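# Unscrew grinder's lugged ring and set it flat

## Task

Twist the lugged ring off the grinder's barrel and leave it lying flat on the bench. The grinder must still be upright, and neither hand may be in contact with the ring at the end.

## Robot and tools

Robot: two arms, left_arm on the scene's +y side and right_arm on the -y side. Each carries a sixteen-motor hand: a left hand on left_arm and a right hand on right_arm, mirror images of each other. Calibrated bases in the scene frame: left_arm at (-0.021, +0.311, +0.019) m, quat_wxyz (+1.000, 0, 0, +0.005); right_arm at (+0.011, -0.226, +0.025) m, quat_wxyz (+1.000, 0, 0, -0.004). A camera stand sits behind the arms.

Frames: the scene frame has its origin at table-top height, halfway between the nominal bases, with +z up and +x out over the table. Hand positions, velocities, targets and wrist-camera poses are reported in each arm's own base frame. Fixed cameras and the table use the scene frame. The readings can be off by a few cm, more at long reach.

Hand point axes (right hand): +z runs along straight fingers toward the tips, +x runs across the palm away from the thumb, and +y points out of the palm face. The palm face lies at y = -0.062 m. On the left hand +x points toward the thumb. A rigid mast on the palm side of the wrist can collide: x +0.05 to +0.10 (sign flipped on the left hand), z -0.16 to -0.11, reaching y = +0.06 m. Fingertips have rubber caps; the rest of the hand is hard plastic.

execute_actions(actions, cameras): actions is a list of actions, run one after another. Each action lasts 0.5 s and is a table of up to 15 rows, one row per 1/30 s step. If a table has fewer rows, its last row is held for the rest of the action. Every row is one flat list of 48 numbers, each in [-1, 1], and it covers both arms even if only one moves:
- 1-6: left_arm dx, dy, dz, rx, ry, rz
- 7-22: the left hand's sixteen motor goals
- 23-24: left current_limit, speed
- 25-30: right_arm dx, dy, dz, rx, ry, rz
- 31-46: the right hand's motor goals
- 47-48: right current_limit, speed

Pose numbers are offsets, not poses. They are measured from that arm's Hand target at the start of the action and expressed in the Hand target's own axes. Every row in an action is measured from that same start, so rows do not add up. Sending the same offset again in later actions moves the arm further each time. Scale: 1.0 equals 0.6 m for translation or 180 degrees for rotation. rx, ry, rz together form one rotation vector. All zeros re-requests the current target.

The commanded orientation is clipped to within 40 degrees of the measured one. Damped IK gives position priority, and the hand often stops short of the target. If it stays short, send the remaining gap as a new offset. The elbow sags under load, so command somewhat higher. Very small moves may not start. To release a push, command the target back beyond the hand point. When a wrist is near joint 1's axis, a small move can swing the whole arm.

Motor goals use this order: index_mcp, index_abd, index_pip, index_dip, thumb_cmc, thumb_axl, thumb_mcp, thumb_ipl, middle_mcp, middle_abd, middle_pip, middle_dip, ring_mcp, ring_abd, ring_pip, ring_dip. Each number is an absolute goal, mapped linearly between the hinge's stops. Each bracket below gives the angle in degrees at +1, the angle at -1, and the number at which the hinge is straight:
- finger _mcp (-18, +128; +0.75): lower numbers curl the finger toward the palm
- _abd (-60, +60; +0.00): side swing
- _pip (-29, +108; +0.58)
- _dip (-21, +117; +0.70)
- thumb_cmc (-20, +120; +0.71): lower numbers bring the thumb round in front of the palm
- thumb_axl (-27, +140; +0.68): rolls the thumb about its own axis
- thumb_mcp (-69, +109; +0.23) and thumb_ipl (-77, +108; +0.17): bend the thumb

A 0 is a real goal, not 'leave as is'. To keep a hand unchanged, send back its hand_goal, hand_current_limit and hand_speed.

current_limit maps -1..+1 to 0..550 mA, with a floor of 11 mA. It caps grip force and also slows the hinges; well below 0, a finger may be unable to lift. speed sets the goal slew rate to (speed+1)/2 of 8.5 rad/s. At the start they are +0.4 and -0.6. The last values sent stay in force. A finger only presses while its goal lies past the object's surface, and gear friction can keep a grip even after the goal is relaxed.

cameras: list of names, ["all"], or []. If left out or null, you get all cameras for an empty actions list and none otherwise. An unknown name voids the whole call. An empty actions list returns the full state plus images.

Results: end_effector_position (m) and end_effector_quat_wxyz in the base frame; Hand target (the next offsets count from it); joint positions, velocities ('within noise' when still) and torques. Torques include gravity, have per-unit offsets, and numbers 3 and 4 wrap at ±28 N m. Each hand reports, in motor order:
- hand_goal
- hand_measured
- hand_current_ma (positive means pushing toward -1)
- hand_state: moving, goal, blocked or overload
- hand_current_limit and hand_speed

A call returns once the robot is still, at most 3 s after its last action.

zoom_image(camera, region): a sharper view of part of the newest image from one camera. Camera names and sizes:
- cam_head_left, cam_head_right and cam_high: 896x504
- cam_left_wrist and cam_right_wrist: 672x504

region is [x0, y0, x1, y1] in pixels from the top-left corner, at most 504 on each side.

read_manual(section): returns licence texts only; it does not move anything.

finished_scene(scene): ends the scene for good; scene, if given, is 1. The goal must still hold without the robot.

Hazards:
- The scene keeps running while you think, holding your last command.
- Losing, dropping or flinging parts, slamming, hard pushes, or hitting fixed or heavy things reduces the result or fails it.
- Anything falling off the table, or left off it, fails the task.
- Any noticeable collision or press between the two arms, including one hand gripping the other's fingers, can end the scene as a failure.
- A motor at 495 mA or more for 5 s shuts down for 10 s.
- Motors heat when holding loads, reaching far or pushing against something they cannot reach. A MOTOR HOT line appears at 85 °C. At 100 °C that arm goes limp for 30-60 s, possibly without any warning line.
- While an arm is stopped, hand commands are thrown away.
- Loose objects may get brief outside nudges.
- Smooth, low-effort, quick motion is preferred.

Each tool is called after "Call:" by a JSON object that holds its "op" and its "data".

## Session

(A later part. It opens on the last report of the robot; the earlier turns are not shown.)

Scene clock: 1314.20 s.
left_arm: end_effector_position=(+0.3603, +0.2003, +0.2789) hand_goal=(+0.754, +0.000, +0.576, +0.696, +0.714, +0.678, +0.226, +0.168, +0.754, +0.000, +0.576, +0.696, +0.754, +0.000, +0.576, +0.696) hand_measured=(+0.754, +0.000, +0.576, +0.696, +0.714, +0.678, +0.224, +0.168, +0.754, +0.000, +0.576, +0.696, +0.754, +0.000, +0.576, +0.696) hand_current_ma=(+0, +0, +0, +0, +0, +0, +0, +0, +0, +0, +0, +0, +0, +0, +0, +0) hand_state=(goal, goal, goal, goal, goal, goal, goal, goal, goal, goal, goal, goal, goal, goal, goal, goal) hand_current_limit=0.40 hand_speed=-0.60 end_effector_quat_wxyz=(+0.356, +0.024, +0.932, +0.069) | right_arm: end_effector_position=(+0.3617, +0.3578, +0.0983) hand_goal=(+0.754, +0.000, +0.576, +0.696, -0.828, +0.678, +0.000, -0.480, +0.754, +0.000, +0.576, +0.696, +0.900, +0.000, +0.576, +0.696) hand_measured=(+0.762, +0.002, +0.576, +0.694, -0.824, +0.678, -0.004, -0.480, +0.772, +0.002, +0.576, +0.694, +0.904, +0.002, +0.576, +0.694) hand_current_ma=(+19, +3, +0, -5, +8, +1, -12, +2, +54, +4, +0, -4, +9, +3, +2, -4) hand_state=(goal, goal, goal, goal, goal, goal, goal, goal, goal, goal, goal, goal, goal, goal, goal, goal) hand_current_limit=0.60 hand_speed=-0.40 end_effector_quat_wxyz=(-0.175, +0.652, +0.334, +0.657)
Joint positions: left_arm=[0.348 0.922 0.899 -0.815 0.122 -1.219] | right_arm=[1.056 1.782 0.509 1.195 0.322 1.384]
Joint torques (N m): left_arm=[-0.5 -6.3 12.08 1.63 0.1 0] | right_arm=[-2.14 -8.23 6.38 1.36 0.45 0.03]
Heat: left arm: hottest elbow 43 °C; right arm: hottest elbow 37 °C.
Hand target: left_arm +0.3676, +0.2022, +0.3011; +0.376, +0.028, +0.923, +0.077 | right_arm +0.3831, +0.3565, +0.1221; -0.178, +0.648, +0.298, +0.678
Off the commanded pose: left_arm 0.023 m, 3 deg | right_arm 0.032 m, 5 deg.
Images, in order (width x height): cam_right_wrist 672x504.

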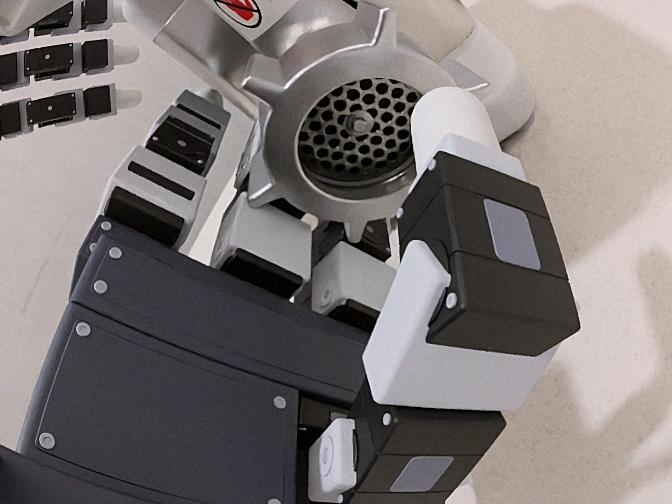

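Call:
{"op": "execute_actions", "data": {"actions": [[[0,0,0,0,0,0,0.754,0,0.576,0.696,0.714,0.678,0.226,0.168,0.754,0,0.576,0.696,0.754,0,0.576,0.696,0.4,-0.6,0.005,-0.075,0,0,0,0,0.754,0,0.576,0.696,-0.829,0.678,0,-0.48,0.754,0,0.576,0.696,0.9,0,0.576,0.696,0.6,-0.4]],[[0,0,0,0,0,0,0.754,0,0.576,0.696,0.714,0.678,0.226,0.168,0.754,0,0.576,0.696,0.754,0,0.576,0.696,0.4,-0.6,0.026,0.005,0,0,0,-0.2,0.754,0,0.576,0.696,-0.829,0.678,0,-0.48,0.754,0,0.576,0.696,0.9,0,0.576,0.696,0.6,-0.4]]], "cameras": ["cam_right_wrist"]}}

Call:
{"op": "zoom_image", "data": {"camera": "cam_right_wrist", "region": [220, 0, 540, 280]}}

Scene clock: 1323.47 s.
left_arm: end_effector_position=(+0.3603, +0.2003, +0.2789) hand_goal=(+0.754, +0.000, +0.576, +0.696, +0.714, +0.678, +0.226, +0.168, +0.754, +0.000, +0.576, +0.696, +0.754, +0.000, +0.576, +0.696) hand_measured=(+0.754, +0.000, +0.576, +0.696, +0.714, +0.678, +0.224, +0.168, +0.754, +0.000, +0.576, +0.696, +0.754, +0.000, +0.576, +0.696) hand_current_ma=(+0, +0, +0, +0, +0, +0, +0, +0, +0, +0, +0, +0, +0, +0, +0, +0) hand_state=(goal, goal, goal, goal, goal, goal, goal, goal, goal, goal, goal, goal, goal, goal, goal, goal) hand_current_limit=0.40 hand_speed=-0.60 end_effector_quat_wxyz=(+0.356, +0.024, +0.932, +0.069) | right_arm: end_effector_position=(+0.3438, +0.3895, +0.1208) hand_goal=(+0.754, +0.000, +0.576, +0.696, -0.828, +0.678, +0.000, -0.480, +0.754, +0.000, +0.576, +0.696, +0.900, +0.000, +0.576, +0.696) hand_measured=(+0.754, -0.014, +0.574, +0.694, -0.824, +0.678, -0.004, -0.480, +0.760, +0.002, +0.576, +0.694, +0.904, +0.002, +0.576, +0.694) hand_current_ma=(+1, -34, -3, -5, +11, +1, -11, +2, +13, +4, +0, -4, +9, +4, +2, -4) hand_state=(goal, goal, goal, goal, goal, goal, goal, goal, goal, goal, goal, goal, goal, goal, goal, goal) hand_current_limit=0.60 hand_speed=-0.40 end_effector_quat_wxyz=(+0.032, +0.535, +0.498, +0.682)
Joint positions: left_arm=[0.348 0.922 0.899 -0.815 0.122 -1.219] | right_arm=[1.123 1.906 0.561 1.27 0.42 0.804]
Joint torques (N m): left_arm=[-1.03 -6.24 11.93 1.76 0.14 0.06] | right_arm=[-0.85 -6.65 4.98 2.4 0.06 -0.32]
Heat: left arm: hottest elbow 43 °C; right arm: hottest elbow 37 °C.
Hand target: left_arm +0.3676, +0.2022, +0.3011; +0.376, +0.028, +0.923, +0.077 | right_arm +0.3549, +0.3911, +0.1331; +0.041, +0.524, +0.483, +0.700
Off the commanded pose: left_arm 0.023 m, 3 deg | right_arm 0.017 m, 3 deg.
Images, in order (width x height): cam_right_wrist 672x504.

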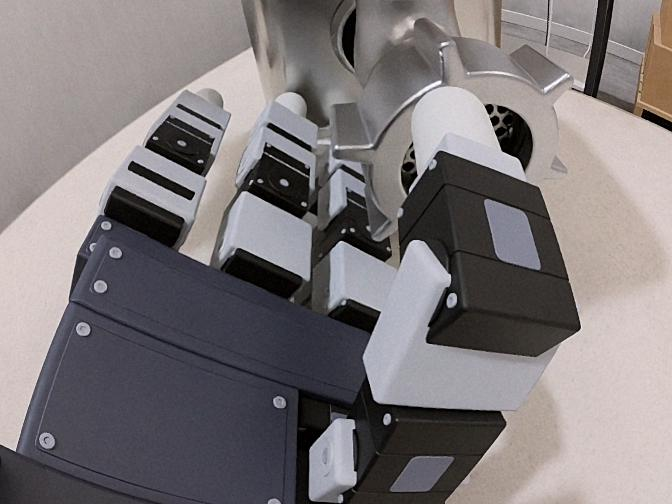

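Scaled by 1.575 from the camera's 672x504 image, which has a finer 960x720 frame.

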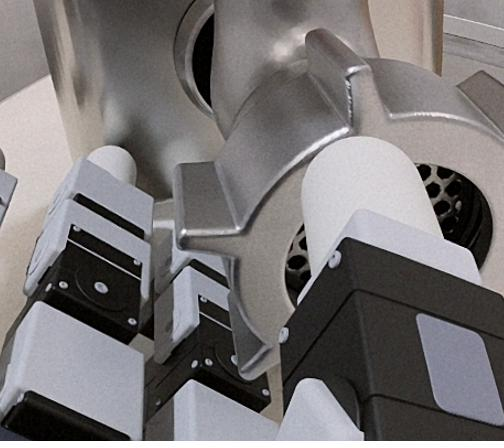

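Call:
{"op": "execute_actions", "data": {"actions": [[[0,0,0,0,0,0,0.754,0,0.576,0.696,0.714,0.678,0.226,0.168,0.754,0,0.576,0.696,0.754,0,0.576,0.696,0.4,-0.6,-0.033,0.01,0,0,0,0,0.754,0,0.576,0.696,-0.829,0.678,0,-0.48,0.754,0,0.576,0.696,0.9,0,0.576,0.696,0.6,-0.4]]], "cameras": ["cam_right_wrist"]}}

Call:
{"op": "zoom_image", "data": {"camera": "cam_right_wrist", "region": [220, 0, 540, 280]}}

Scene clock: 1326.97 s.
left_arm: end_effector_position=(+0.3603, +0.2003, +0.2789) hand_goal=(+0.754, +0.000, +0.576, +0.696, +0.714, +0.678, +0.226, +0.168, +0.754, +0.000, +0.576, +0.696, +0.754, +0.000, +0.576, +0.696) hand_measured=(+0.754, +0.000, +0.576, +0.696, +0.714, +0.678, +0.224, +0.168, +0.754, +0.000, +0.576, +0.696, +0.754, +0.000, +0.576, +0.696) hand_current_ma=(+0, +0, +0, +0, +0, +0, +0, +0, +0, +0, +0, +0, +0, +0, +0, +0) hand_state=(goal, goal, goal, goal, goal, goal, goal, goal, goal, goal, goal, goal, goal, goal, goal, goal) hand_current_limit=0.40 hand_speed=-0.60 end_effector_quat_wxyz=(+0.356, +0.024, +0.932, +0.069) | right_arm: end_effector_position=(+0.3509, +0.3866, +0.1190) hand_goal=(+0.754, +0.000, +0.576, +0.696, -0.828, +0.678, +0.000, -0.480, +0.754, +0.000, +0.576, +0.696, +0.900, +0.000, +0.576, +0.696) hand_measured=(+0.752, -0.010, +0.574, +0.694, -0.824, +0.678, -0.004, -0.480, +0.768, -0.014, +0.580, +0.696, +0.904, +0.002, +0.576, +0.694) hand_current_ma=(-5, -20, -3, -5, +11, +1, -11, +2, +44, -31, +10, -1, +10, +4, +2, -4) hand_state=(goal, goal, goal, goal, goal, goal, goal, goal, goal, goal, goal, goal, goal, goal, goal, goal) hand_current_limit=0.60 hand_speed=-0.40 end_effector_quat_wxyz=(+0.023, +0.521, +0.497, +0.693)
Joint positions: left_arm=[0.348 0.922 0.899 -0.815 0.122 -1.219] | right_arm=[1.093 1.94 0.559 1.34 0.365 0.79]
Joint torques (N m): left_arm=[-0.73 -6.18 12.01 2.02 0.11 0] | right_arm=[-2.02 -6.59 3.73 2.15 0.2 -0.27]
Heat: left arm: hottest elbow 43 °C; right arm: hottest elbow 37 °C.
Hand target: left_arm +0.3676, +0.2022, +0.3011; +0.376, +0.028, +0.923, +0.077 | right_arm +0.3665, +0.3767, +0.1237; +0.041, +0.524, +0.483, +0.700
Off the commanded pose: left_arm 0.023 m, 3 deg | right_arm 0.019 m, 3 deg.
Images, in order (width x height): cam_right_wrist 672x504.

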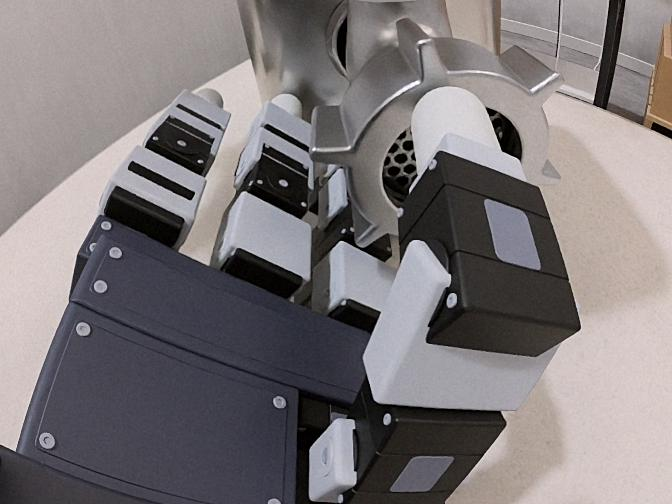

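Scaled by 1.575 from the camera's 672x504 image, which has a finer 960x720 frame.

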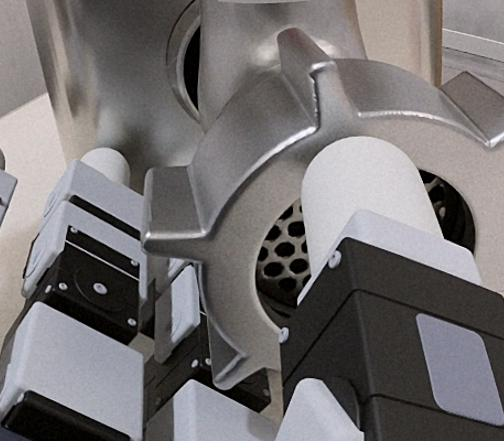

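Call:
{"op": "execute_actions", "data": {"actions": [[[0,0,0,0,0,0,0.754,0,0.576,0.696,0.714,0.678,0.226,0.168,0.754,0,0.576,0.696,0.754,0,0.576,0.696,0.4,-0.6,-0.004,0.035,-0.02,0,0,0.03,0.754,0,0.576,0.696,-0.829,0.678,0,-0.48,0.754,0,0.576,0.696,0.9,0,0.576,0.696,0.6,-0.4]]], "cameras": ["cam_right_wrist"]}}

Call:
{"op": "zoom_image", "data": {"camera": "cam_right_wrist", "region": [220, 0, 540, 280]}}

Scene clock: 1331.47 s.
left_arm: end_effector_position=(+0.3603, +0.2003, +0.2789) hand_goal=(+0.754, +0.000, +0.576, +0.696, +0.714, +0.678, +0.226, +0.168, +0.754, +0.000, +0.576, +0.696, +0.754, +0.000, +0.576, +0.696) hand_measured=(+0.754, +0.000, +0.576, +0.696, +0.714, +0.678, +0.224, +0.168, +0.754, +0.000, +0.576, +0.696, +0.754, +0.000, +0.576, +0.696) hand_current_ma=(+0, +0, +0, +0, +0, +0, +0, +0, +0, +0, +0, +0, +0, +0, +0, +0) hand_state=(goal, goal, goal, goal, goal, goal, goal, goal, goal, goal, goal, goal, goal, goal, goal, goal) hand_current_limit=0.40 hand_speed=-0.60 end_effector_quat_wxyz=(+0.356, +0.024, +0.932, +0.069) | right_arm: end_effector_position=(+0.3609, +0.3637, +0.1248) hand_goal=(+0.754, +0.000, +0.576, +0.696, -0.828, +0.678, +0.000, -0.480, +0.754, +0.000, +0.576, +0.696, +0.900, +0.000, +0.576, +0.696) hand_measured=(+0.760, +0.000, +0.576, +0.694, -0.824, +0.678, -0.004, -0.480, +0.770, +0.002, +0.580, +0.696, +0.904, +0.002, +0.576, +0.694) hand_current_ma=(+13, +1, -1, -5, +11, +1, -10, +2, +49, +1, +9, +0, +10, +4, +2, -4) hand_state=(goal, goal, goal, goal, goal, goal, goal, goal, goal, goal, goal, goal, goal, goal, goal, goal) hand_current_limit=0.60 hand_speed=-0.40 end_effector_quat_wxyz=(+0.008, +0.543, +0.476, +0.692)
Joint positions: left_arm=[0.348 0.922 0.899 -0.815 0.122 -1.219] | right_arm=[1.053 1.886 0.522 1.32 0.345 0.854]
Joint torques (N m): left_arm=[0.38 -6.53 11.92 1.96 0.13 0.04] | right_arm=[-0.79 -8.94 2.99 1.35 0.11 0.02]
Heat: left arm: hottest elbow 43 °C; right arm: hottest elbow 37 °C.
Hand target: left_arm +0.3676, +0.2022, +0.3011; +0.376, +0.028, +0.923, +0.077 | right_arm +0.3677, +0.3567, +0.1373; +0.008, +0.546, +0.458, +0.701
Off the commanded pose: left_arm 0.023 m, 3 deg | right_arm 0.016 m, 2 deg.
Images, in order (width x height): cam_right_wrist 672x504.

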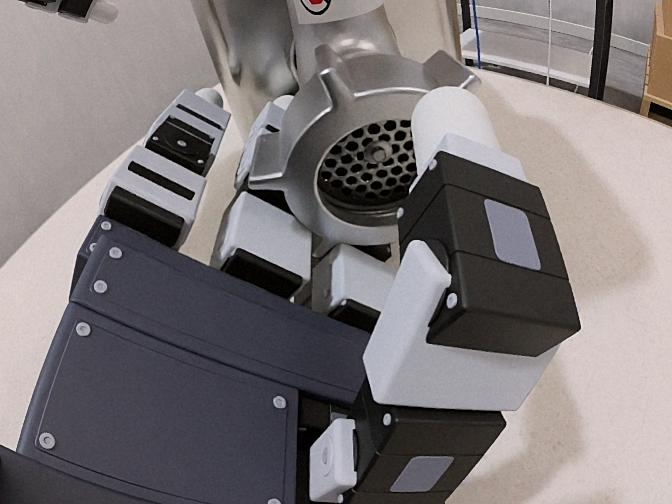

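Scaled by 1.575 from the camera's 672x504 image, which has a finer 960x720 frame.

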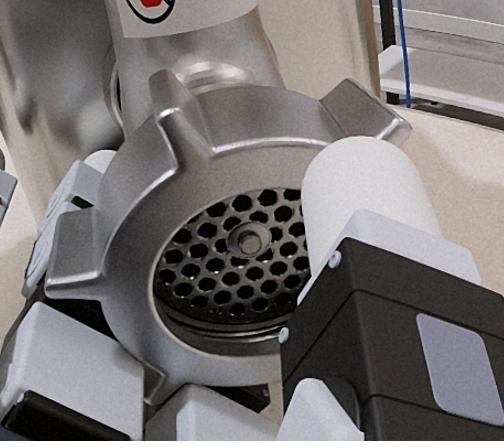

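Call:
{"op": "execute_actions", "data": {"actions": [[[0,0,0,0,0,0,0.754,0,0.576,0.696,0.714,0.678,0.226,0.168,0.754,0,0.576,0.696,0.754,0,0.576,0.696,0.4,-0.6,0,0.006,0,0,0,0,0.754,0,0.576,0.696,-0.829,0.678,-0.393,-0.211,0.754,0,0.576,0.696,0.9,0,0.576,0.696,0.6,-0.4]],[[0,0,0,0,0,0,0.754,0,0.576,0.696,0.714,0.678,0.226,0.168,0.754,0,0.576,0.696,0.754,0,0.576,0.696,0.4,-0.6,0,0,0,0,0,0,0.754,0,0.576,0.696,-0.829,0.678,-0.618,0.005,0.754,0,0.576,0.696,0.9,0,0.576,0.696,0.6,-0.4]],[[0,0,0,0,0,0,0.754,0,0.576,0.696,0.714,0.678,0.226,0.168,0.754,0,0.576,0.696,0.754,0,0.576,0.696,0.4,-0.6,0,0,0,0,0,0,0.754,0,0.576,0.696,-0.829,0.678,-0.73,-0.15,0.754,0,0.576,0.696,0.9,0,0.576,0.696,0.6,-0.5]]], "cameras": ["cam_right_wrist"]}}

Call:
{"op": "zoom_image", "data": {"camera": "cam_right_wrist", "region": [220, 0, 540, 280]}}

Scene clock: 1335.50 s.
left_arm: end_effector_position=(+0.3603, +0.2003, +0.2789) hand_goal=(+0.754, +0.000, +0.576, +0.696, +0.714, +0.678, +0.226, +0.168, +0.754, +0.000, +0.576, +0.696, +0.754, +0.000, +0.576, +0.696) hand_measured=(+0.754, +0.000, +0.576, +0.696, +0.714, +0.678, +0.224, +0.168, +0.754, +0.000, +0.576, +0.696, +0.754, +0.000, +0.576, +0.696) hand_current_ma=(+0, +0, +0, +0, +0, +0, +0, +0, +0, +0, +0, +0, +0, +0, +0, +0) hand_state=(goal, goal, goal, goal, goal, goal, goal, goal, goal, goal, goal, goal, goal, goal, goal, goal) hand_current_limit=0.40 hand_speed=-0.60 end_effector_quat_wxyz=(+0.356, +0.024, +0.932, +0.069) | right_arm: end_effector_position=(+0.3605, +0.3619, +0.1259) hand_goal=(+0.754, +0.000, +0.576, +0.696, -0.828, +0.678, -0.730, -0.150, +0.754, +0.000, +0.576, +0.696, +0.900, +0.000, +0.576, +0.696) hand_measured=(+0.770, +0.000, +0.576, +0.694, -0.824, +0.682, -0.674, -0.060, +0.772, +0.002, +0.580, +0.696, +0.904, +0.002, +0.576, +0.694) hand_current_ma=(+50, +1, -1, -5, +11, +8, +266, +440, +57, +2, +9, +0, +11, +4, +2, -4) hand_state=(goal, goal, goal, goal, goal, goal, blocked, blocked, goal, goal, goal, goal, goal, goal, goal, goal) hand_current_limit=0.60 hand_speed=-0.50 end_effector_quat_wxyz=(+0.006, +0.543, +0.478, +0.691)
Joint positions: left_arm=[0.348 0.922 0.899 -0.815 0.122 -1.219] | right_arm=[1.05 1.875 0.515 1.312 0.337 0.856]
Joint torques (N m): left_arm=[-0.91 -5.25 12.12 2.04 0.15 0.02] | right_arm=[-1.14 -8.76 3.3 1.44 0.19 0.02]
Heat: left arm: hottest elbow 43 °C; right arm: hottest elbow 37 °C.
Hand target: left_arm +0.3676, +0.2022, +0.3011; +0.376, +0.028, +0.923, +0.077 | right_arm +0.3695, +0.3546, +0.1397; +0.008, +0.546, +0.458, +0.701
Off the commanded pose: left_arm 0.023 m, 3 deg | right_arm 0.018 m, 3 deg.
Images, in order (width x height): cam_right_wrist 672x504.

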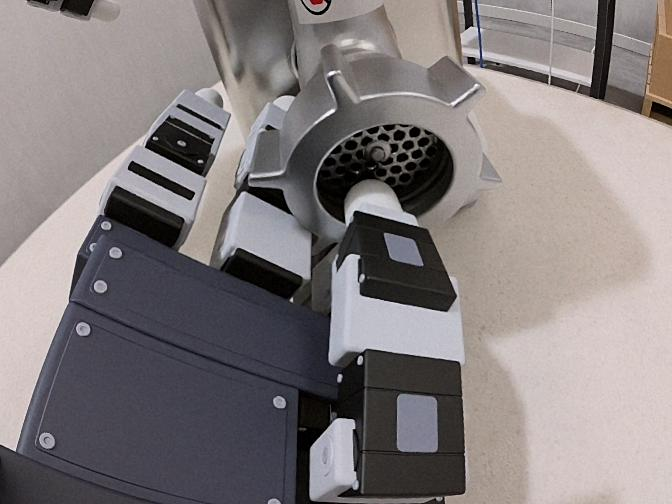

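Scaled by 1.575 from the camera's 672x504 image, which has a finer 960x720 frame.

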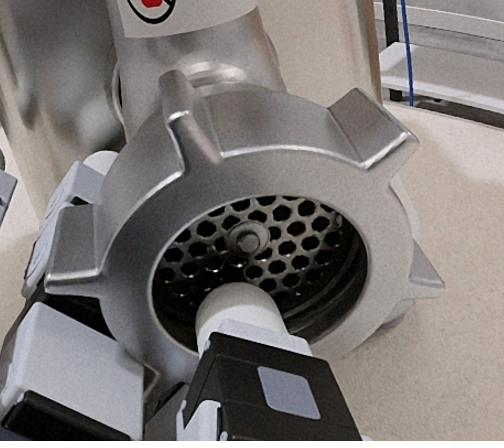

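Call:
{"op": "execute_actions", "data": {"actions": [[[0,0,0,0,0,0,0.754,0,0.576,0.696,0.714,0.678,0.226,0.168,0.754,0,0.576,0.696,0.754,0,0.576,0.696,0.4,-0.6,0.012,0,0,0,0,-0.083,0.754,0,0.576,0.696,-0.829,0.678,-0.73,-0.15,0.754,0,0.576,0.696,0.55,0,0.4,0.5,0.6,-0.5]],[[0,0,0,0,0,0,0.754,0,0.576,0.696,0.714,0.678,0.226,0.168,0.754,0,0.576,0.696,0.754,0,0.576,0.696,0.4,-0.6,0.012,0,0,0,0,-0.083,0.754,0,0.576,0.696,-0.829,0.678,-0.73,-0.15,0.754,0,0.576,0.696,0.5,0,0.3,0.4,0.6,-0.5]],[[0,0,0,0,0,0,0.754,0,0.576,0.696,0.714,0.678,0.226,0.168,0.754,0,0.576,0.696,0.754,0,0.576,0.696,0.4,-0.6,0.012,0,0,0,0,-0.083,0.754,0,0.576,0.696,-0.829,0.678,-0.73,-0.15,0.754,0,0.576,0.696,0.5,0,0.3,0.4,0.6,-0.5]],[[0,0,0,0,0,0,0.754,0,0.576,0.696,0.714,0.678,0.226,0.168,0.754,0,0.576,0.696,0.754,0,0.576,0.696,0.4,-0.6,0.012,0,0,0,0,-0.083,0.754,0,0.576,0.696,-0.829,0.678,-0.73,-0.15,0.754,0,0.576,0.696,0.5,0,0.3,0.4,0.6,-0.5]]], "cameras": ["cam_right_wrist"]}}

Call:
{"op": "zoom_image", "data": {"camera": "cam_right_wrist", "region": [220, 0, 540, 280]}}

Scene clock: 1342.83 s.
left_arm: end_effector_position=(+0.3603, +0.2003, +0.2789) hand_goal=(+0.754, +0.000, +0.576, +0.696, +0.714, +0.678, +0.226, +0.168, +0.754, +0.000, +0.576, +0.696, +0.754, +0.000, +0.576, +0.696) hand_measured=(+0.754, +0.000, +0.576, +0.696, +0.714, +0.678, +0.224, +0.168, +0.754, +0.000, +0.576, +0.696, +0.754, +0.000, +0.576, +0.696) hand_current_ma=(+0, +0, +0, +0, +0, +0, +0, +0, +0, +0, +0, +0, +0, +0, +0, +0) hand_state=(goal, goal, goal, goal, goal, goal, goal, goal, goal, goal, goal, goal, goal, goal, goal, goal) hand_current_limit=0.40 hand_speed=-0.60 end_effector_quat_wxyz=(+0.356, +0.024, +0.932, +0.069) | right_arm: end_effector_position=(+0.3433, +0.3866, +0.1380) hand_goal=(+0.754, +0.000, +0.576, +0.696, -0.828, +0.678, -0.730, -0.150, +0.754, +0.000, +0.576, +0.696, +0.500, +0.000, +0.300, +0.400) hand_measured=(+0.788, +0.000, +0.576, +0.694, -0.826, +0.682, -0.672, -0.074, +0.772, +0.002, +0.580, +0.696, +0.516, +0.002, +0.308, +0.404) hand_current_ma=(+118, +1, +0, -5, +4, +10, +277, +412, +52, +2, +9, +0, +51, +4, +17, +7) hand_state=(blocked, goal, goal, goal, goal, goal, blocked, blocked, goal, goal, goal, goal, goal, goal, goal, goal) hand_current_limit=0.60 hand_speed=-0.50 end_effector_quat_wxyz=(+0.336, +0.239, +0.690, +0.594)
Joint positions: left_arm=[0.348 0.922 0.899 -0.815 0.122 -1.219] | right_arm=[0.93 1.992 0.496 1.427 0.207 -0.167]
Joint torques (N m): left_arm=[0.21 -6.3 12.04 2.06 0.13 0.06] | right_arm=[-1.73 -7.36 2.32 2.97 0.28 -0.2]
Heat: left arm: hottest elbow 43 °C; right arm: hottest elbow 37 °C.
Hand target: left_arm +0.3676, +0.2022, +0.3011; +0.376, +0.028, +0.923, +0.077 | right_arm +0.3541, +0.3737, +0.1522; +0.356, +0.245, +0.669, +0.604
Off the commanded pose: left_arm 0.023 m, 3 deg | right_arm 0.022 m, 4 deg.
Images, in order (width x height): cam_right_wrist 672x504.

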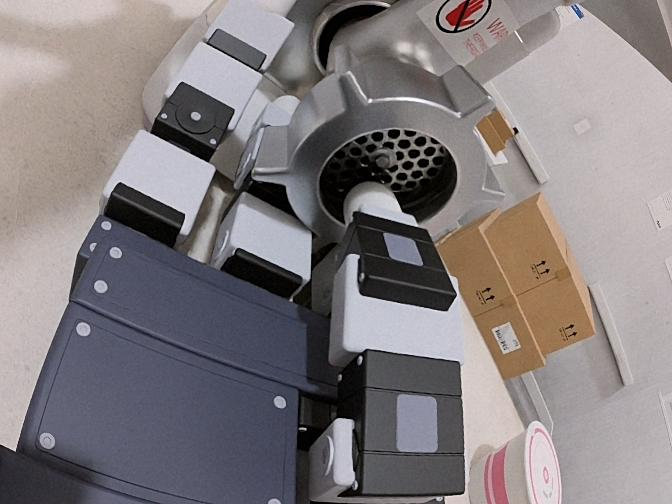

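Scaled by 1.575 from the camera's 672x504 image, which has a finer 960x720 frame.

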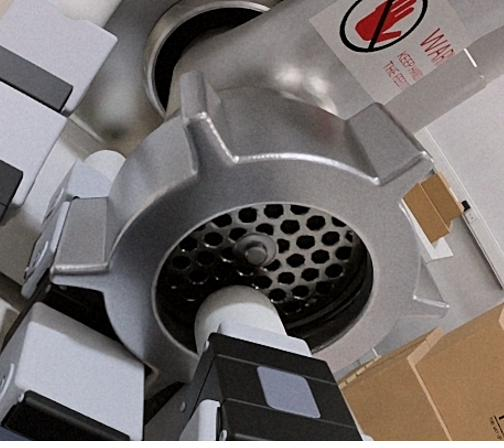

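Call:
{"op": "execute_actions", "data": {"actions": [[[0,0,0,0,0,0,0.754,0,0.576,0.696,0.714,0.678,0.226,0.168,0.754,0,0.576,0.696,0.754,0,0.576,0.696,0.4,-0.6,0.012,0,0,0,0,-0.083,0.754,0,0.576,0.696,-0.829,0.678,-0.73,-0.15,0.754,0,0.576,0.696,0.5,0,0.3,0.4,0.6,-0.5]],[[0,0,0,0,0,0,0.754,0,0.576,0.696,0.714,0.678,0.226,0.168,0.754,0,0.576,0.696,0.754,0,0.576,0.696,0.4,-0.6,0.012,0,0,0,0,-0.083,0.754,0,0.576,0.696,-0.829,0.678,-0.73,-0.15,0.754,0,0.576,0.696,0.5,0,0.3,0.4,0.6,-0.5]],[[0,0,0,0,0,0,0.754,0,0.576,0.696,0.714,0.678,0.226,0.168,0.754,0,0.576,0.696,0.754,0,0.576,0.696,0.4,-0.6,0.012,0,0,0,0,-0.083,0.754,0,0.576,0.696,-0.829,0.678,-0.73,-0.15,0.754,0,0.576,0.696,0.5,0,0.3,0.4,0.6,-0.5]]], "cameras": ["cam_right_wrist"]}}

Call:
{"op": "zoom_image", "data": {"camera": "cam_right_wrist", "region": [220, 0, 540, 280]}}

Scene clock: 1348.37 s.
left_arm: end_effector_position=(+0.3603, +0.2003, +0.2789) hand_goal=(+0.754, +0.000, +0.576, +0.696, +0.714, +0.678, +0.226, +0.168, +0.754, +0.000, +0.576, +0.696, +0.754, +0.000, +0.576, +0.696) hand_measured=(+0.754, +0.000, +0.576, +0.696, +0.714, +0.678, +0.224, +0.168, +0.754, +0.000, +0.576, +0.696, +0.754, +0.000, +0.576, +0.696) hand_current_ma=(+0, +0, +0, +0, +0, +0, +0, +0, +0, +0, +0, +0, +0, +0, +0, +0) hand_state=(goal, goal, goal, goal, goal, goal, goal, goal, goal, goal, goal, goal, goal, goal, goal, goal) hand_current_limit=0.40 hand_speed=-0.60 end_effector_quat_wxyz=(+0.356, +0.024, +0.932, +0.069) | right_arm: end_effector_position=(+0.3295, +0.3981, +0.1235) hand_goal=(+0.754, +0.000, +0.576, +0.696, -0.828, +0.678, -0.730, -0.150, +0.754, +0.000, +0.576, +0.696, +0.500, +0.000, +0.300, +0.400) hand_measured=(+0.786, +0.000, +0.576, +0.694, -0.828, +0.674, -0.670, -0.076, +0.772, -0.002, +0.580, +0.696, +0.514, +0.000, +0.306, +0.404) hand_current_ma=(+106, -1, +0, -5, -1, -10, +295, +397, +52, -2, +9, +0, +38, -1, +13, +7) hand_state=(blocked, goal, goal, goal, goal, goal, blocked, blocked, goal, goal, goal, goal, goal, goal, goal, goal) hand_current_limit=0.60 hand_speed=-0.50 end_effector_quat_wxyz=(+0.538, -0.041, +0.728, +0.423)
Joint positions: left_arm=[0.348 0.922 0.899 -0.815 0.122 -1.219] | right_arm=[0.797 1.97 0.473 1.435 0.075 -0.956]
Joint torques (N m): left_arm=[-0.32 -6.3 12.23 2.02 0.09 0.06] | right_arm=[-1.67 -9.35 2.28 1.92 0.24 -0.08]
Heat: left arm: hottest elbow 44 °C; right arm: hottest elbow 36 °C.
Hand target: left_arm +0.3676, +0.2022, +0.3011; +0.376, +0.028, +0.923, +0.077 | right_arm +0.3418, +0.3884, +0.1432; +0.560, -0.028, +0.712, +0.423
Off the commanded pose: left_arm 0.023 m, 3 deg | right_arm 0.025 m, 3 deg.
Images, in order (width x height): cam_right_wrist 672x504.

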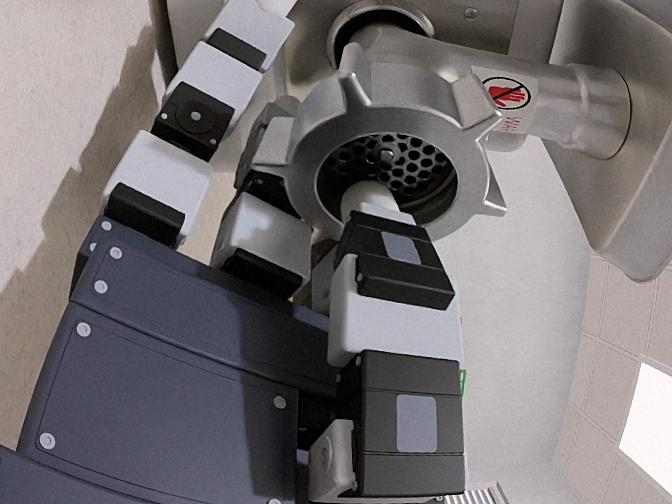

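Scaled by 1.575 from the camera's 672x504 image, which has a finer 960x720 frame.

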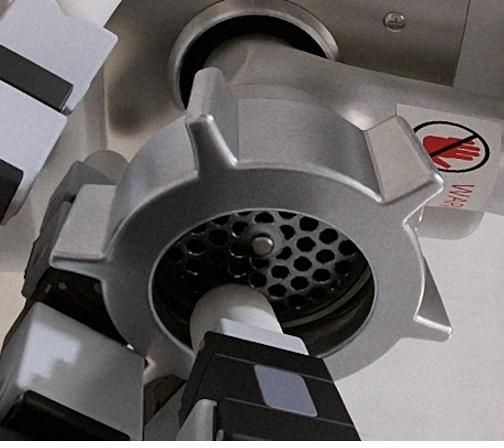

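Call:
{"op": "execute_actions", "data": {"actions": [[[0,0,0,0,0,0,0.754,0,0.576,0.696,0.714,0.678,0.226,0.168,0.754,0,0.576,0.696,0.754,0,0.576,0.696,0.4,-0.6,0.012,0,0,0,0,-0.083,0.754,0,0.576,0.696,-0.829,0.678,-0.73,-0.15,0.754,0,0.576,0.696,0.5,0,0.3,0.4,0.6,-0.5]],[[0,0,0,0,0,0,0.754,0,0.576,0.696,0.714,0.678,0.226,0.168,0.754,0,0.576,0.696,0.754,0,0.576,0.696,0.4,-0.6,0.012,0,0,0,0,-0.083,0.754,0,0.576,0.696,-0.829,0.678,-0.73,-0.15,0.754,0,0.576,0.696,0.5,0,0.3,0.4,0.6,-0.5]],[[0,0,0,0,0,0,0.754,0,0.576,0.696,0.714,0.678,0.226,0.168,0.754,0,0.576,0.696,0.754,0,0.576,0.696,0.4,-0.6,0.012,0,0,0,0,-0.083,0.754,0,0.576,0.696,-0.829,0.678,-0.73,-0.15,0.754,0,0.576,0.696,0.5,0,0.3,0.4,0.6,-0.5]]], "cameras": ["cam_right_wrist"]}}

Call:
{"op": "zoom_image", "data": {"camera": "cam_right_wrist", "region": [220, 0, 540, 280]}}

Scene clock: 1353.03 s.
left_arm: end_effector_position=(+0.3603, +0.2003, +0.2789) hand_goal=(+0.754, +0.000, +0.576, +0.696, +0.714, +0.678, +0.226, +0.168, +0.754, +0.000, +0.576, +0.696, +0.754, +0.000, +0.576, +0.696) hand_measured=(+0.754, +0.000, +0.576, +0.696, +0.714, +0.678, +0.224, +0.168, +0.754, +0.000, +0.576, +0.696, +0.754, +0.000, +0.576, +0.696) hand_current_ma=(+0, +0, +0, +0, +0, +0, +0, +0, +0, +0, +0, +0, +0, +0, +0, +0) hand_state=(goal, goal, goal, goal, goal, goal, goal, goal, goal, goal, goal, goal, goal, goal, goal, goal) hand_current_limit=0.40 hand_speed=-0.60 end_effector_quat_wxyz=(+0.356, +0.024, +0.932, +0.069) | right_arm: end_effector_position=(+0.3285, +0.3971, +0.1054) hand_goal=(+0.754, +0.000, +0.576, +0.696, -0.828, +0.678, -0.730, -0.150, +0.754, +0.000, +0.576, +0.696, +0.500, +0.000, +0.300, +0.400) hand_measured=(+0.762, -0.002, +0.576, +0.694, -0.830, +0.674, -0.666, -0.092, +0.764, -0.004, +0.578, +0.696, +0.502, -0.002, +0.302, +0.402) hand_current_ma=(+23, -3, +0, -5, -4, -13, +314, +294, +29, -8, +4, +0, +2, -3, +5, +6) hand_state=(goal, goal, goal, goal, goal, goal, blocked, blocked, goal, goal, goal, goal, goal, goal, goal, goal) hand_current_limit=0.60 hand_speed=-0.50 end_effector_quat_wxyz=(+0.662, -0.305, +0.660, +0.182)
Joint positions: left_arm=[0.348 0.922 0.899 -0.815 0.122 -1.219] | right_arm=[0.714 1.802 0.455 1.29 0.012 -1.735]
Joint torques (N m): left_arm=[-0.56 -6.18 12.11 1.76 0.15 0.04] | right_arm=[-0.62 -8.41 3.63 1.65 -0.07 -0.08]
Heat: left arm: hottest elbow 44 °C; right arm: hottest elbow 36 °C.
Hand target: left_arm +0.3676, +0.2022, +0.3011; +0.376, +0.028, +0.923, +0.077 | right_arm +0.3370, +0.3937, +0.1233; +0.678, -0.298, +0.648, +0.178
Off the commanded pose: left_arm 0.023 m, 3 deg | right_arm 0.020 m, 3 deg.
Images, in order (width x height): cam_right_wrist 672x504.

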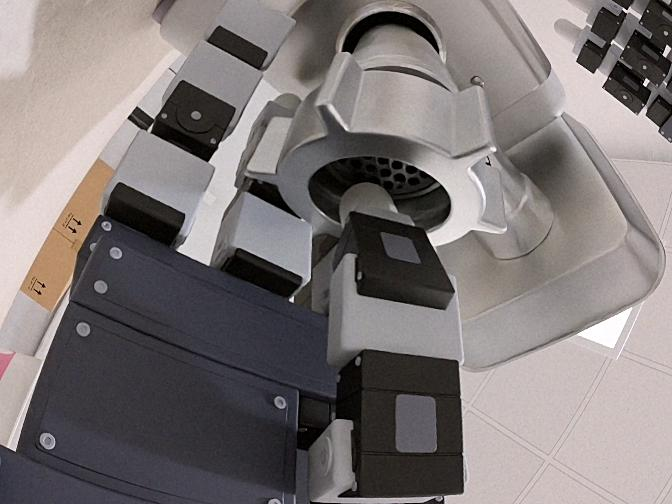

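Scaled by 1.575 from the camera's 672x504 image, which has a finer 960x720 frame.

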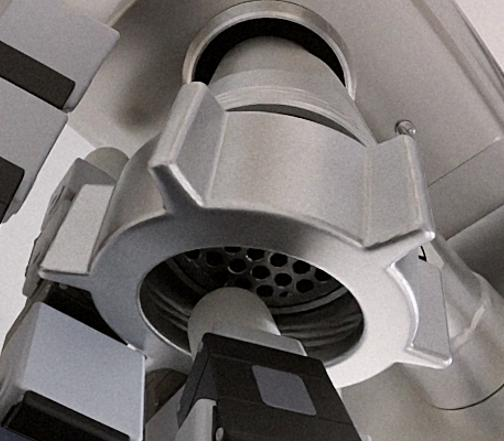

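Call:
{"op": "execute_actions", "data": {"actions": [[[0,0,0,0,0,0,0.754,0,0.576,0.696,0.714,0.678,0.226,0.168,0.754,0,0.576,0.696,0.754,0,0.576,0.696,0.4,-0.6,0,0,-0.03,0,0,0,0.754,0,0.576,0.696,-0.829,0.678,-0.73,-0.15,0.754,0,0.576,0.696,0.5,0,0.3,0.4,0.6,-0.5]]], "cameras": ["cam_right_wrist"]}}

Call:
{"op": "zoom_image", "data": {"camera": "cam_right_wrist", "region": [220, 0, 540, 280]}}

Scene clock: 1356.10 s.
left_arm: end_effector_position=(+0.3603, +0.2003, +0.2789) hand_goal=(+0.754, +0.000, +0.576, +0.696, +0.714, +0.678, +0.226, +0.168, +0.754, +0.000, +0.576, +0.696, +0.754, +0.000, +0.576, +0.696) hand_measured=(+0.754, +0.000, +0.576, +0.696, +0.714, +0.678, +0.224, +0.168, +0.754, +0.000, +0.576, +0.696, +0.754, +0.000, +0.576, +0.696) hand_current_ma=(+0, +0, +0, +0, +0, +0, +0, +0, +0, +0, +0, +0, +0, +0, +0, +0) hand_state=(goal, goal, goal, goal, goal, goal, goal, goal, goal, goal, goal, goal, goal, goal, goal, goal) hand_current_limit=0.40 hand_speed=-0.60 end_effector_quat_wxyz=(+0.356, +0.024, +0.932, +0.069) | right_arm: end_effector_position=(+0.3187, +0.3822, +0.0984) hand_goal=(+0.754, +0.000, +0.576, +0.696, -0.828, +0.678, -0.730, -0.150, +0.754, +0.000, +0.576, +0.696, +0.500, +0.000, +0.300, +0.400) hand_measured=(+0.764, -0.002, +0.576, +0.694, -0.830, +0.674, -0.666, -0.092, +0.764, -0.004, +0.578, +0.696, +0.500, -0.002, +0.302, +0.402) hand_current_ma=(+27, -3, +0, -5, -4, -12, +314, +291, +25, -8, +4, +0, +1, -3, +5, +6) hand_state=(goal, goal, goal, goal, goal, goal, blocked, blocked, goal, goal, goal, goal, goal, goal, goal, goal) hand_current_limit=0.60 hand_speed=-0.50 end_effector_quat_wxyz=(+0.654, -0.307, +0.670, +0.173)
Joint positions: left_arm=[0.348 0.922 0.899 -0.815 0.122 -1.219] | right_arm=[0.706 1.782 0.406 1.29 0.018 -1.74]
Joint torques (N m): left_arm=[-0.32 -6.65 12.08 1.77 0.09 0.06] | right_arm=[-0.67 -8.06 3.36 2.61 -0.05 -0.06]
Heat: left arm: hottest elbow 44 °C; right arm: hottest elbow 36 °C.
Hand target: left_arm +0.3676, +0.2022, +0.3011; +0.376, +0.028, +0.923, +0.077 | right_arm +0.3231, +0.3823, +0.1236; +0.678, -0.298, +0.648, +0.178
Off the commanded pose: left_arm 0.023 m, 3 deg | right_arm 0.026 m, 4 deg.
Images, in order (width x height): cam_right_wrist 672x504.

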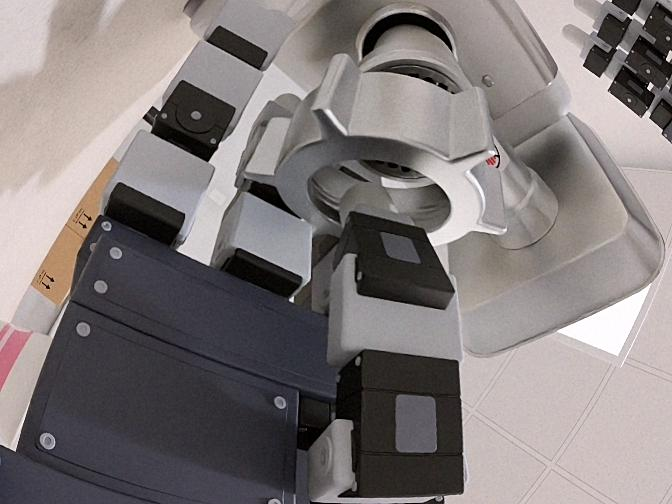

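Scaled by 1.575 from the camera's 672x504 image, which has a finer 960x720 frame.

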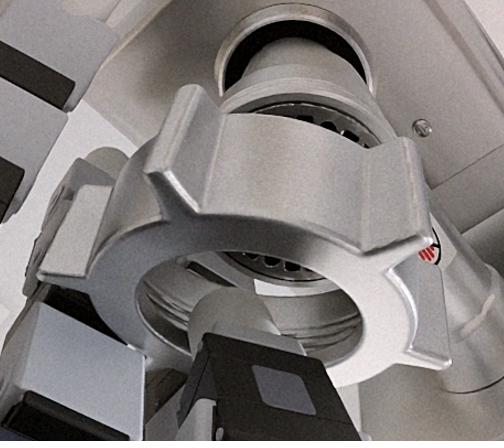

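Call:
{"op": "execute_actions", "data": {"actions": [[[0,0,0,0,0,0,0.754,0,0.576,0.696,0.714,0.678,0.226,0.168,0.754,0,0.576,0.696,0.754,0,0.576,0.696,0.4,-0.6,0,0,-0.05,0,0,0,0.754,0,0.576,0.696,-0.829,0.678,-0.73,-0.15,0.754,0,0.576,0.696,0.5,0,0.3,0.4,0.6,-0.5]],[[0,0,0,0,0,0,0.754,0,0.576,0.696,0.714,0.678,0.226,0.168,0.754,0,0.576,0.696,0.754,0,0.576,0.696,0.4,-0.6,0,0,-0.04,0,0,0,0.754,0,0.576,0.696,-0.829,0.678,-0.73,-0.15,0.754,0,0.576,0.696,0.5,0,0.3,0.4,0.6,-0.5]]], "cameras": ["cam_right_wrist"]}}

Scene clock: 1383.63 s.
left_arm: end_effector_position=(+0.3603, +0.2003, +0.2789) hand_goal=(+0.754, +0.000, +0.576, +0.696, +0.714, +0.678, +0.226, +0.168, +0.754, +0.000, +0.576, +0.696, +0.754, +0.000, +0.576, +0.696) hand_measured=(+0.754, +0.000, +0.576, +0.696, +0.714, +0.678, +0.224, +0.168, +0.754, +0.000, +0.576, +0.696, +0.754, +0.000, +0.576, +0.696) hand_current_ma=(+0, +0, +0, +0, +0, +0, +0, +0, +0, +0, +0, +0, +0, +0, +0, +0) hand_state=(goal, goal, goal, goal, goal, goal, goal, goal, goal, goal, goal, goal, goal, goal, goal, goal) hand_current_limit=0.40 hand_speed=-0.60 end_effector_quat_wxyz=(+0.356, +0.024, +0.932, +0.069) | right_arm: end_effector_position=(+0.2780, +0.3476, +0.1002) hand_goal=(+0.754, +0.000, +0.576, +0.696, -0.828, +0.678, -0.730, -0.150, +0.754, +0.000, +0.576, +0.696, +0.500, +0.000, +0.300, +0.400) hand_measured=(+0.764, -0.002, +0.576, +0.694, -0.830, +0.674, -0.666, -0.092, +0.764, -0.004, +0.578, +0.696, +0.500, -0.002, +0.302, +0.402) hand_current_ma=(+27, -3, +0, -5, -4, -12, +314, +291, +25, -8, +4, +0, +1, -3, +5, +6) hand_state=(goal, goal, goal, goal, goal, goal, blocked, blocked, goal, goal, goal, goal, goal, goal, goal, goal) hand_current_limit=0.60 hand_speed=-0.50 end_effector_quat_wxyz=(+0.651, -0.308, +0.672, +0.172)
Joint positions: left_arm=[0.348 0.922 0.899 -0.815 0.122 -1.219] | right_arm=[0.706 1.719 0.262 1.364 0.018 -1.74]
Joint torques (N m): left_arm=[-0.26 -6.53 12.19 1.91 0.1 0.05] | right_arm=[-0.56 -6.53 2.7 3.07 0.07 -0.06]
Heat: left arm: hottest elbow 44 °C; right arm: hottest elbow 35 °C.
Hand target: left_arm +0.3676, +0.2022, +0.3011; +0.376, +0.028, +0.923, +0.077 | right_arm +0.2814, +0.3481, +0.1245; +0.678, -0.298, +0.648, +0.178
Off the commanded pose: left_arm 0.023 m, 3 deg | right_arm 0.025 m, 4 deg.
Images, in order (width x height): cam_right_wrist 672x504.

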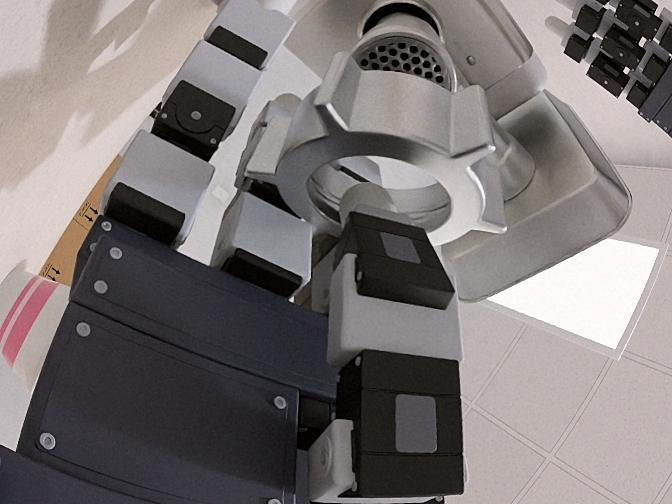

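Call:
{"op": "execute_actions", "data": {"actions": [[[0,0,0,0,0,0,0.754,0,0.576,0.696,0.714,0.678,0.226,0.168,0.754,0,0.576,0.696,0.754,0,0.576,0.696,0.4,-0.6,-0.07,-0.0145,-0.0015,0,0,0,0.754,0,0.576,0.696,-0.829,0.678,-0.73,-0.15,0.754,0,0.576,0.696,0.5,0,0.3,0.4,0.6,-0.5]],[[0,0,0,0,0,0,0.754,0,0.576,0.696,0.714,0.678,0.226,0.168,0.754,0,0.576,0.696,0.754,0,0.576,0.696,0.4,-0.6,0.0142,-0.0835,0.0282,0,0,0,0.754,0,0.576,0.696,-0.829,0.678,-0.73,-0.15,0.754,0,0.576,0.696,0.5,0,0.3,0.4,0.6,-0.5]],[[0,0,0,0,0,0,0.754,0,0.576,0.696,0.714,0.678,0.226,0.168,0.754,0,0.576,0.696,0.754,0,0.576,0.696,0.4,-0.6,0.0142,-0.0835,0.0282,0,0,0,0.754,0,0.576,0.696,-0.829,0.678,-0.73,-0.15,0.754,0,0.576,0.696,0.5,0,0.3,0.4,0.6,-0.5]]], "cameras": ["cam_right_wrist", "cam_head_left"]}}

Scene clock: 1393.67 s.
left_arm: end_effector_position=(+0.3603, +0.2003, +0.2789) hand_goal=(+0.754, +0.000, +0.576, +0.696, +0.714, +0.678, +0.226, +0.168, +0.754, +0.000, +0.576, +0.696, +0.754, +0.000, +0.576, +0.696) hand_measured=(+0.754, +0.000, +0.576, +0.696, +0.714, +0.678, +0.224, +0.168, +0.754, +0.000, +0.576, +0.696, +0.754, +0.000, +0.576, +0.696) hand_current_ma=(+0, +0, +0, +0, +0, +0, +0, +0, +0, +0, +0, +0, +0, +0, +0, +0) hand_state=(goal, goal, goal, goal, goal, goal, goal, goal, goal, goal, goal, goal, goal, goal, goal, goal) hand_current_limit=0.40 hand_speed=-0.60 end_effector_quat_wxyz=(+0.356, +0.024, +0.932, +0.069) | right_arm: end_effector_position=(+0.3570, +0.2811, +0.1464) hand_goal=(+0.754, +0.000, +0.576, +0.696, -0.828, +0.678, -0.730, -0.150, +0.754, +0.000, +0.576, +0.696, +0.500, +0.000, +0.300, +0.400) hand_measured=(+0.764, -0.002, +0.576, +0.694, -0.830, +0.674, -0.666, -0.092, +0.766, -0.004, +0.576, +0.696, +0.498, -0.002, +0.302, +0.402) hand_current_ma=(+26, -3, +0, -5, -5, -13, +314, +290, +31, -8, +1, +0, -2, -4, +2, +5) hand_state=(goal, goal, goal, goal, goal, goal, blocked, blocked, goal, goal, goal, goal, goal, goal, goal, goal) hand_current_limit=0.60 hand_speed=-0.50 end_effector_quat_wxyz=(+0.657, -0.296, +0.671, +0.177)
Joint positions: left_arm=[0.348 0.922 0.899 -0.815 0.122 -1.219] | right_arm=[0.361 1.547 0.354 1.116 -0.317 -1.747]
Joint torques (N m): left_arm=[-0.5 -6.42 12.21 1.99 0.11 0.08] | right_arm=[0.09 -4.31 7.97 1.59 -0.08 -0.03]
Heat: left arm: hottest elbow 44 °C; right arm: hottest elbow 35 °C.
Hand target: left_arm +0.3676, +0.2022, +0.3011; +0.376, +0.028, +0.923, +0.077 | right_arm +0.3726, +0.2898, +0.1675; +0.678, -0.298, +0.648, +0.178
Off the commanded pose: left_arm 0.023 m, 3 deg | right_arm 0.028 m, 4 deg.
Images, in order (width x height): cam_head_left 896x504, cam_right_wrist 672x504.

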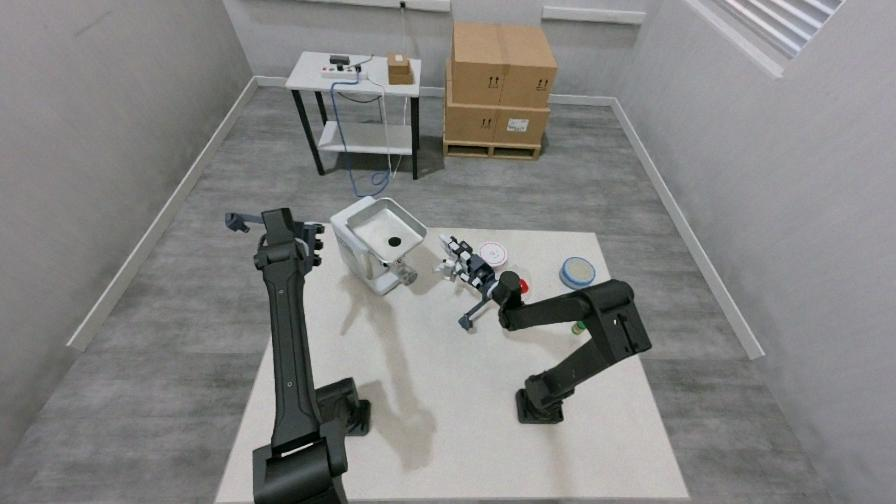

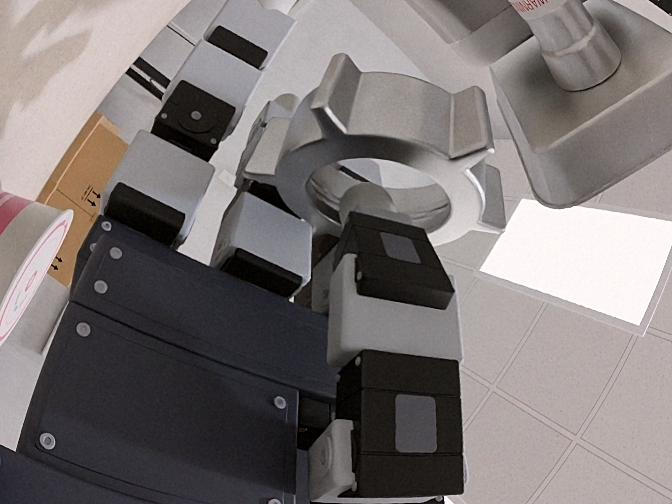

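Call:
{"op": "execute_actions", "data": {"actions": []}}

Scene clock: 1399.03 s.
left_arm: end_effector_position=(+0.3603, +0.2003, +0.2789) hand_goal=(+0.754, +0.000, +0.576, +0.696, +0.714, +0.678, +0.226, +0.168, +0.754, +0.000, +0.576, +0.696, +0.754, +0.000, +0.576, +0.696) hand_measured=(+0.754, +0.000, +0.576, +0.696, +0.714, +0.678, +0.224, +0.168, +0.754, +0.000, +0.576, +0.696, +0.754, +0.000, +0.576, +0.696) hand_current_ma=(+0, +0, +0, +0, +0, +0, +0, +0, +0, +0, +0, +0, +0, +0, +0, +0) hand_state=(goal, goal, goal, goal, goal, goal, goal, goal, goal, goal, goal, goal, goal, goal, goal, goal) hand_current_limit=0.40 hand_speed=-0.60 end_effector_quat_wxyz=(+0.356, +0.024, +0.932, +0.069) | right_arm: end_effector_position=(+0.3570, +0.2811, +0.1464) hand_goal=(+0.754, +0.000, +0.576, +0.696, -0.828, +0.678, -0.730, -0.150, +0.754, +0.000, +0.576, +0.696, +0.500, +0.000, +0.300, +0.400) hand_measured=(+0.764, -0.002, +0.576, +0.694, -0.830, +0.674, -0.666, -0.092, +0.766, -0.004, +0.576, +0.696, +0.498, -0.002, +0.302, +0.402) hand_current_ma=(+26, -3, +0, -5, -5, -13, +314, +290, +31, -8, +1, +0, -2, -4, +2, +5) hand_state=(goal, goal, goal, goal, goal, goal, blocked, blocked, goal, goal, goal, goal, goal, goal, goal, goal) hand_current_limit=0.60 hand_speed=-0.50 end_effector_quat_wxyz=(+0.657, -0.296, +0.671, +0.177)
Joint positions: left_arm=[0.348 0.922 0.899 -0.815 0.122 -1.219] | right_arm=[0.361 1.547 0.354 1.116 -0.317 -1.747]
Joint velocities: within noise
Joint torques (N m): left_arm=[-0.21 -5.95 12.04 1.68 0.08 0.12] | right_arm=[0.09 -4.37 7.95 1.61 -0.08 -0.04]
Heat: left arm: hottest elbow 44 °C; right arm: hottest elbow 36 °C.
Hand target: left_arm +0.3676, +0.2022, +0.3011; +0.376, +0.028, +0.923, +0.077 | right_arm +0.3726, +0.2898, +0.1675; +0.678, -0.298, +0.648, +0.178
Off the commanded pose: left_arm 0.023 m, 3 deg | right_arm 0.028 m, 4 deg.

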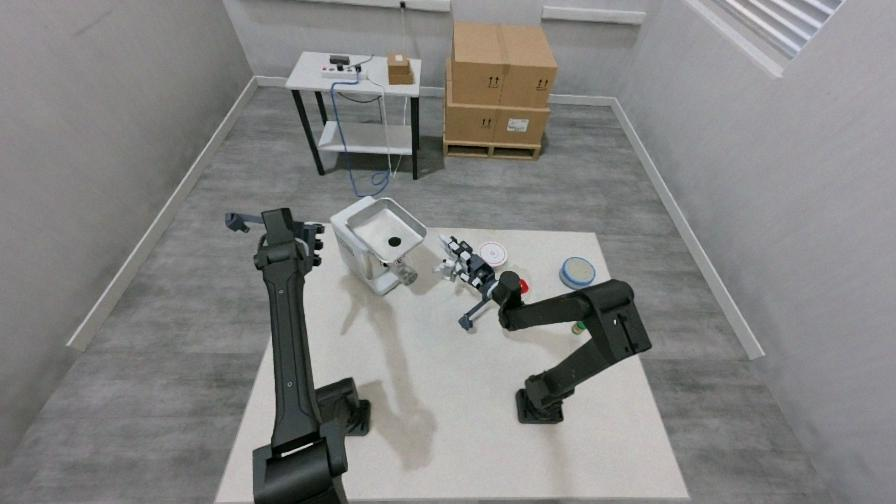

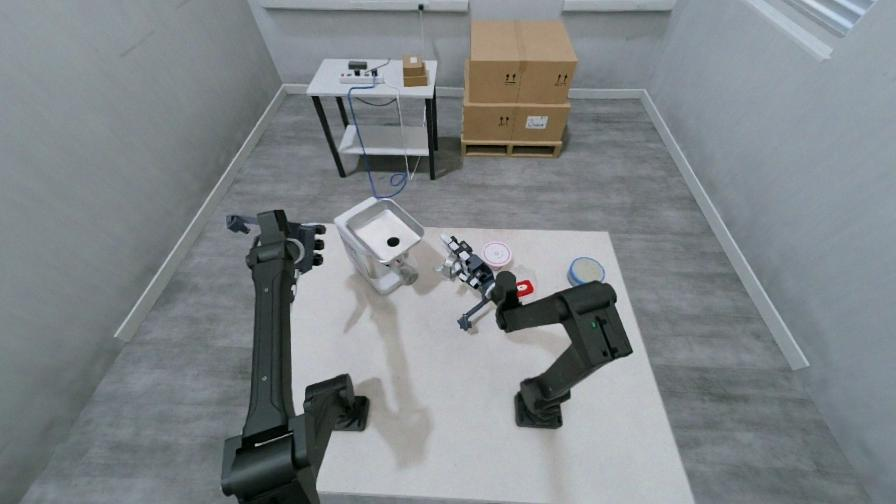

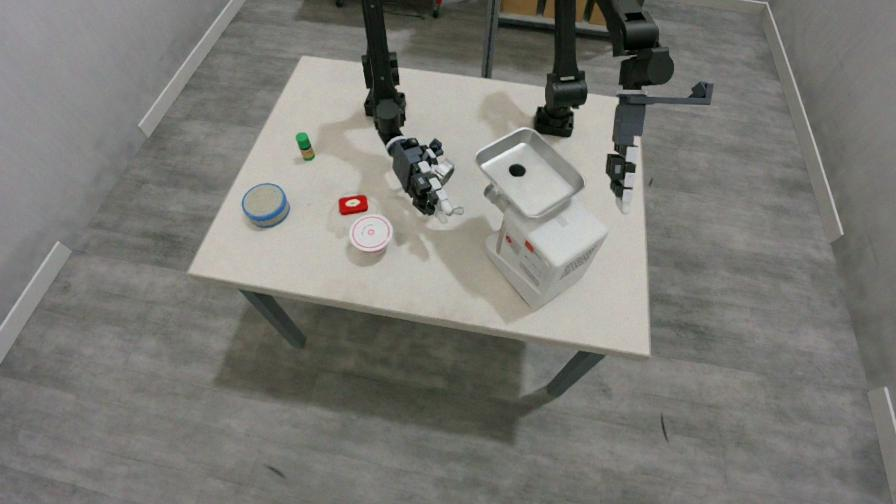

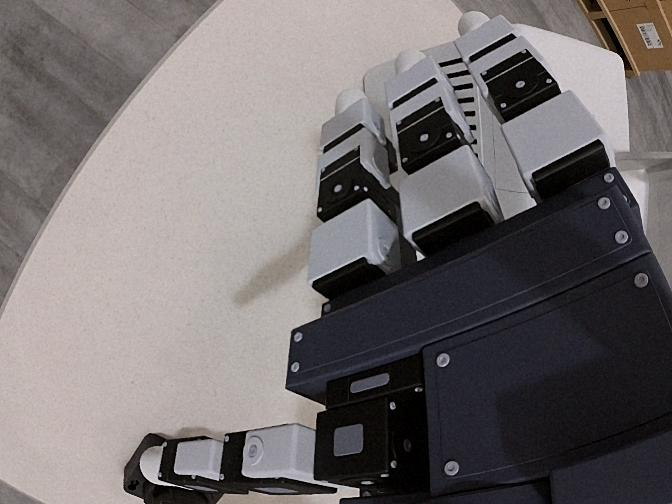

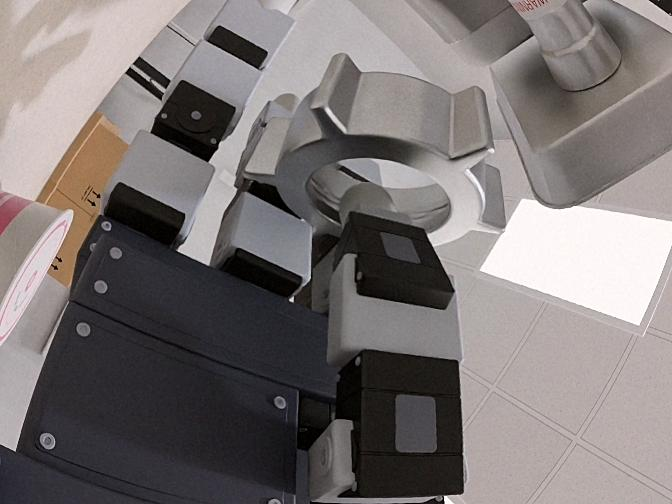

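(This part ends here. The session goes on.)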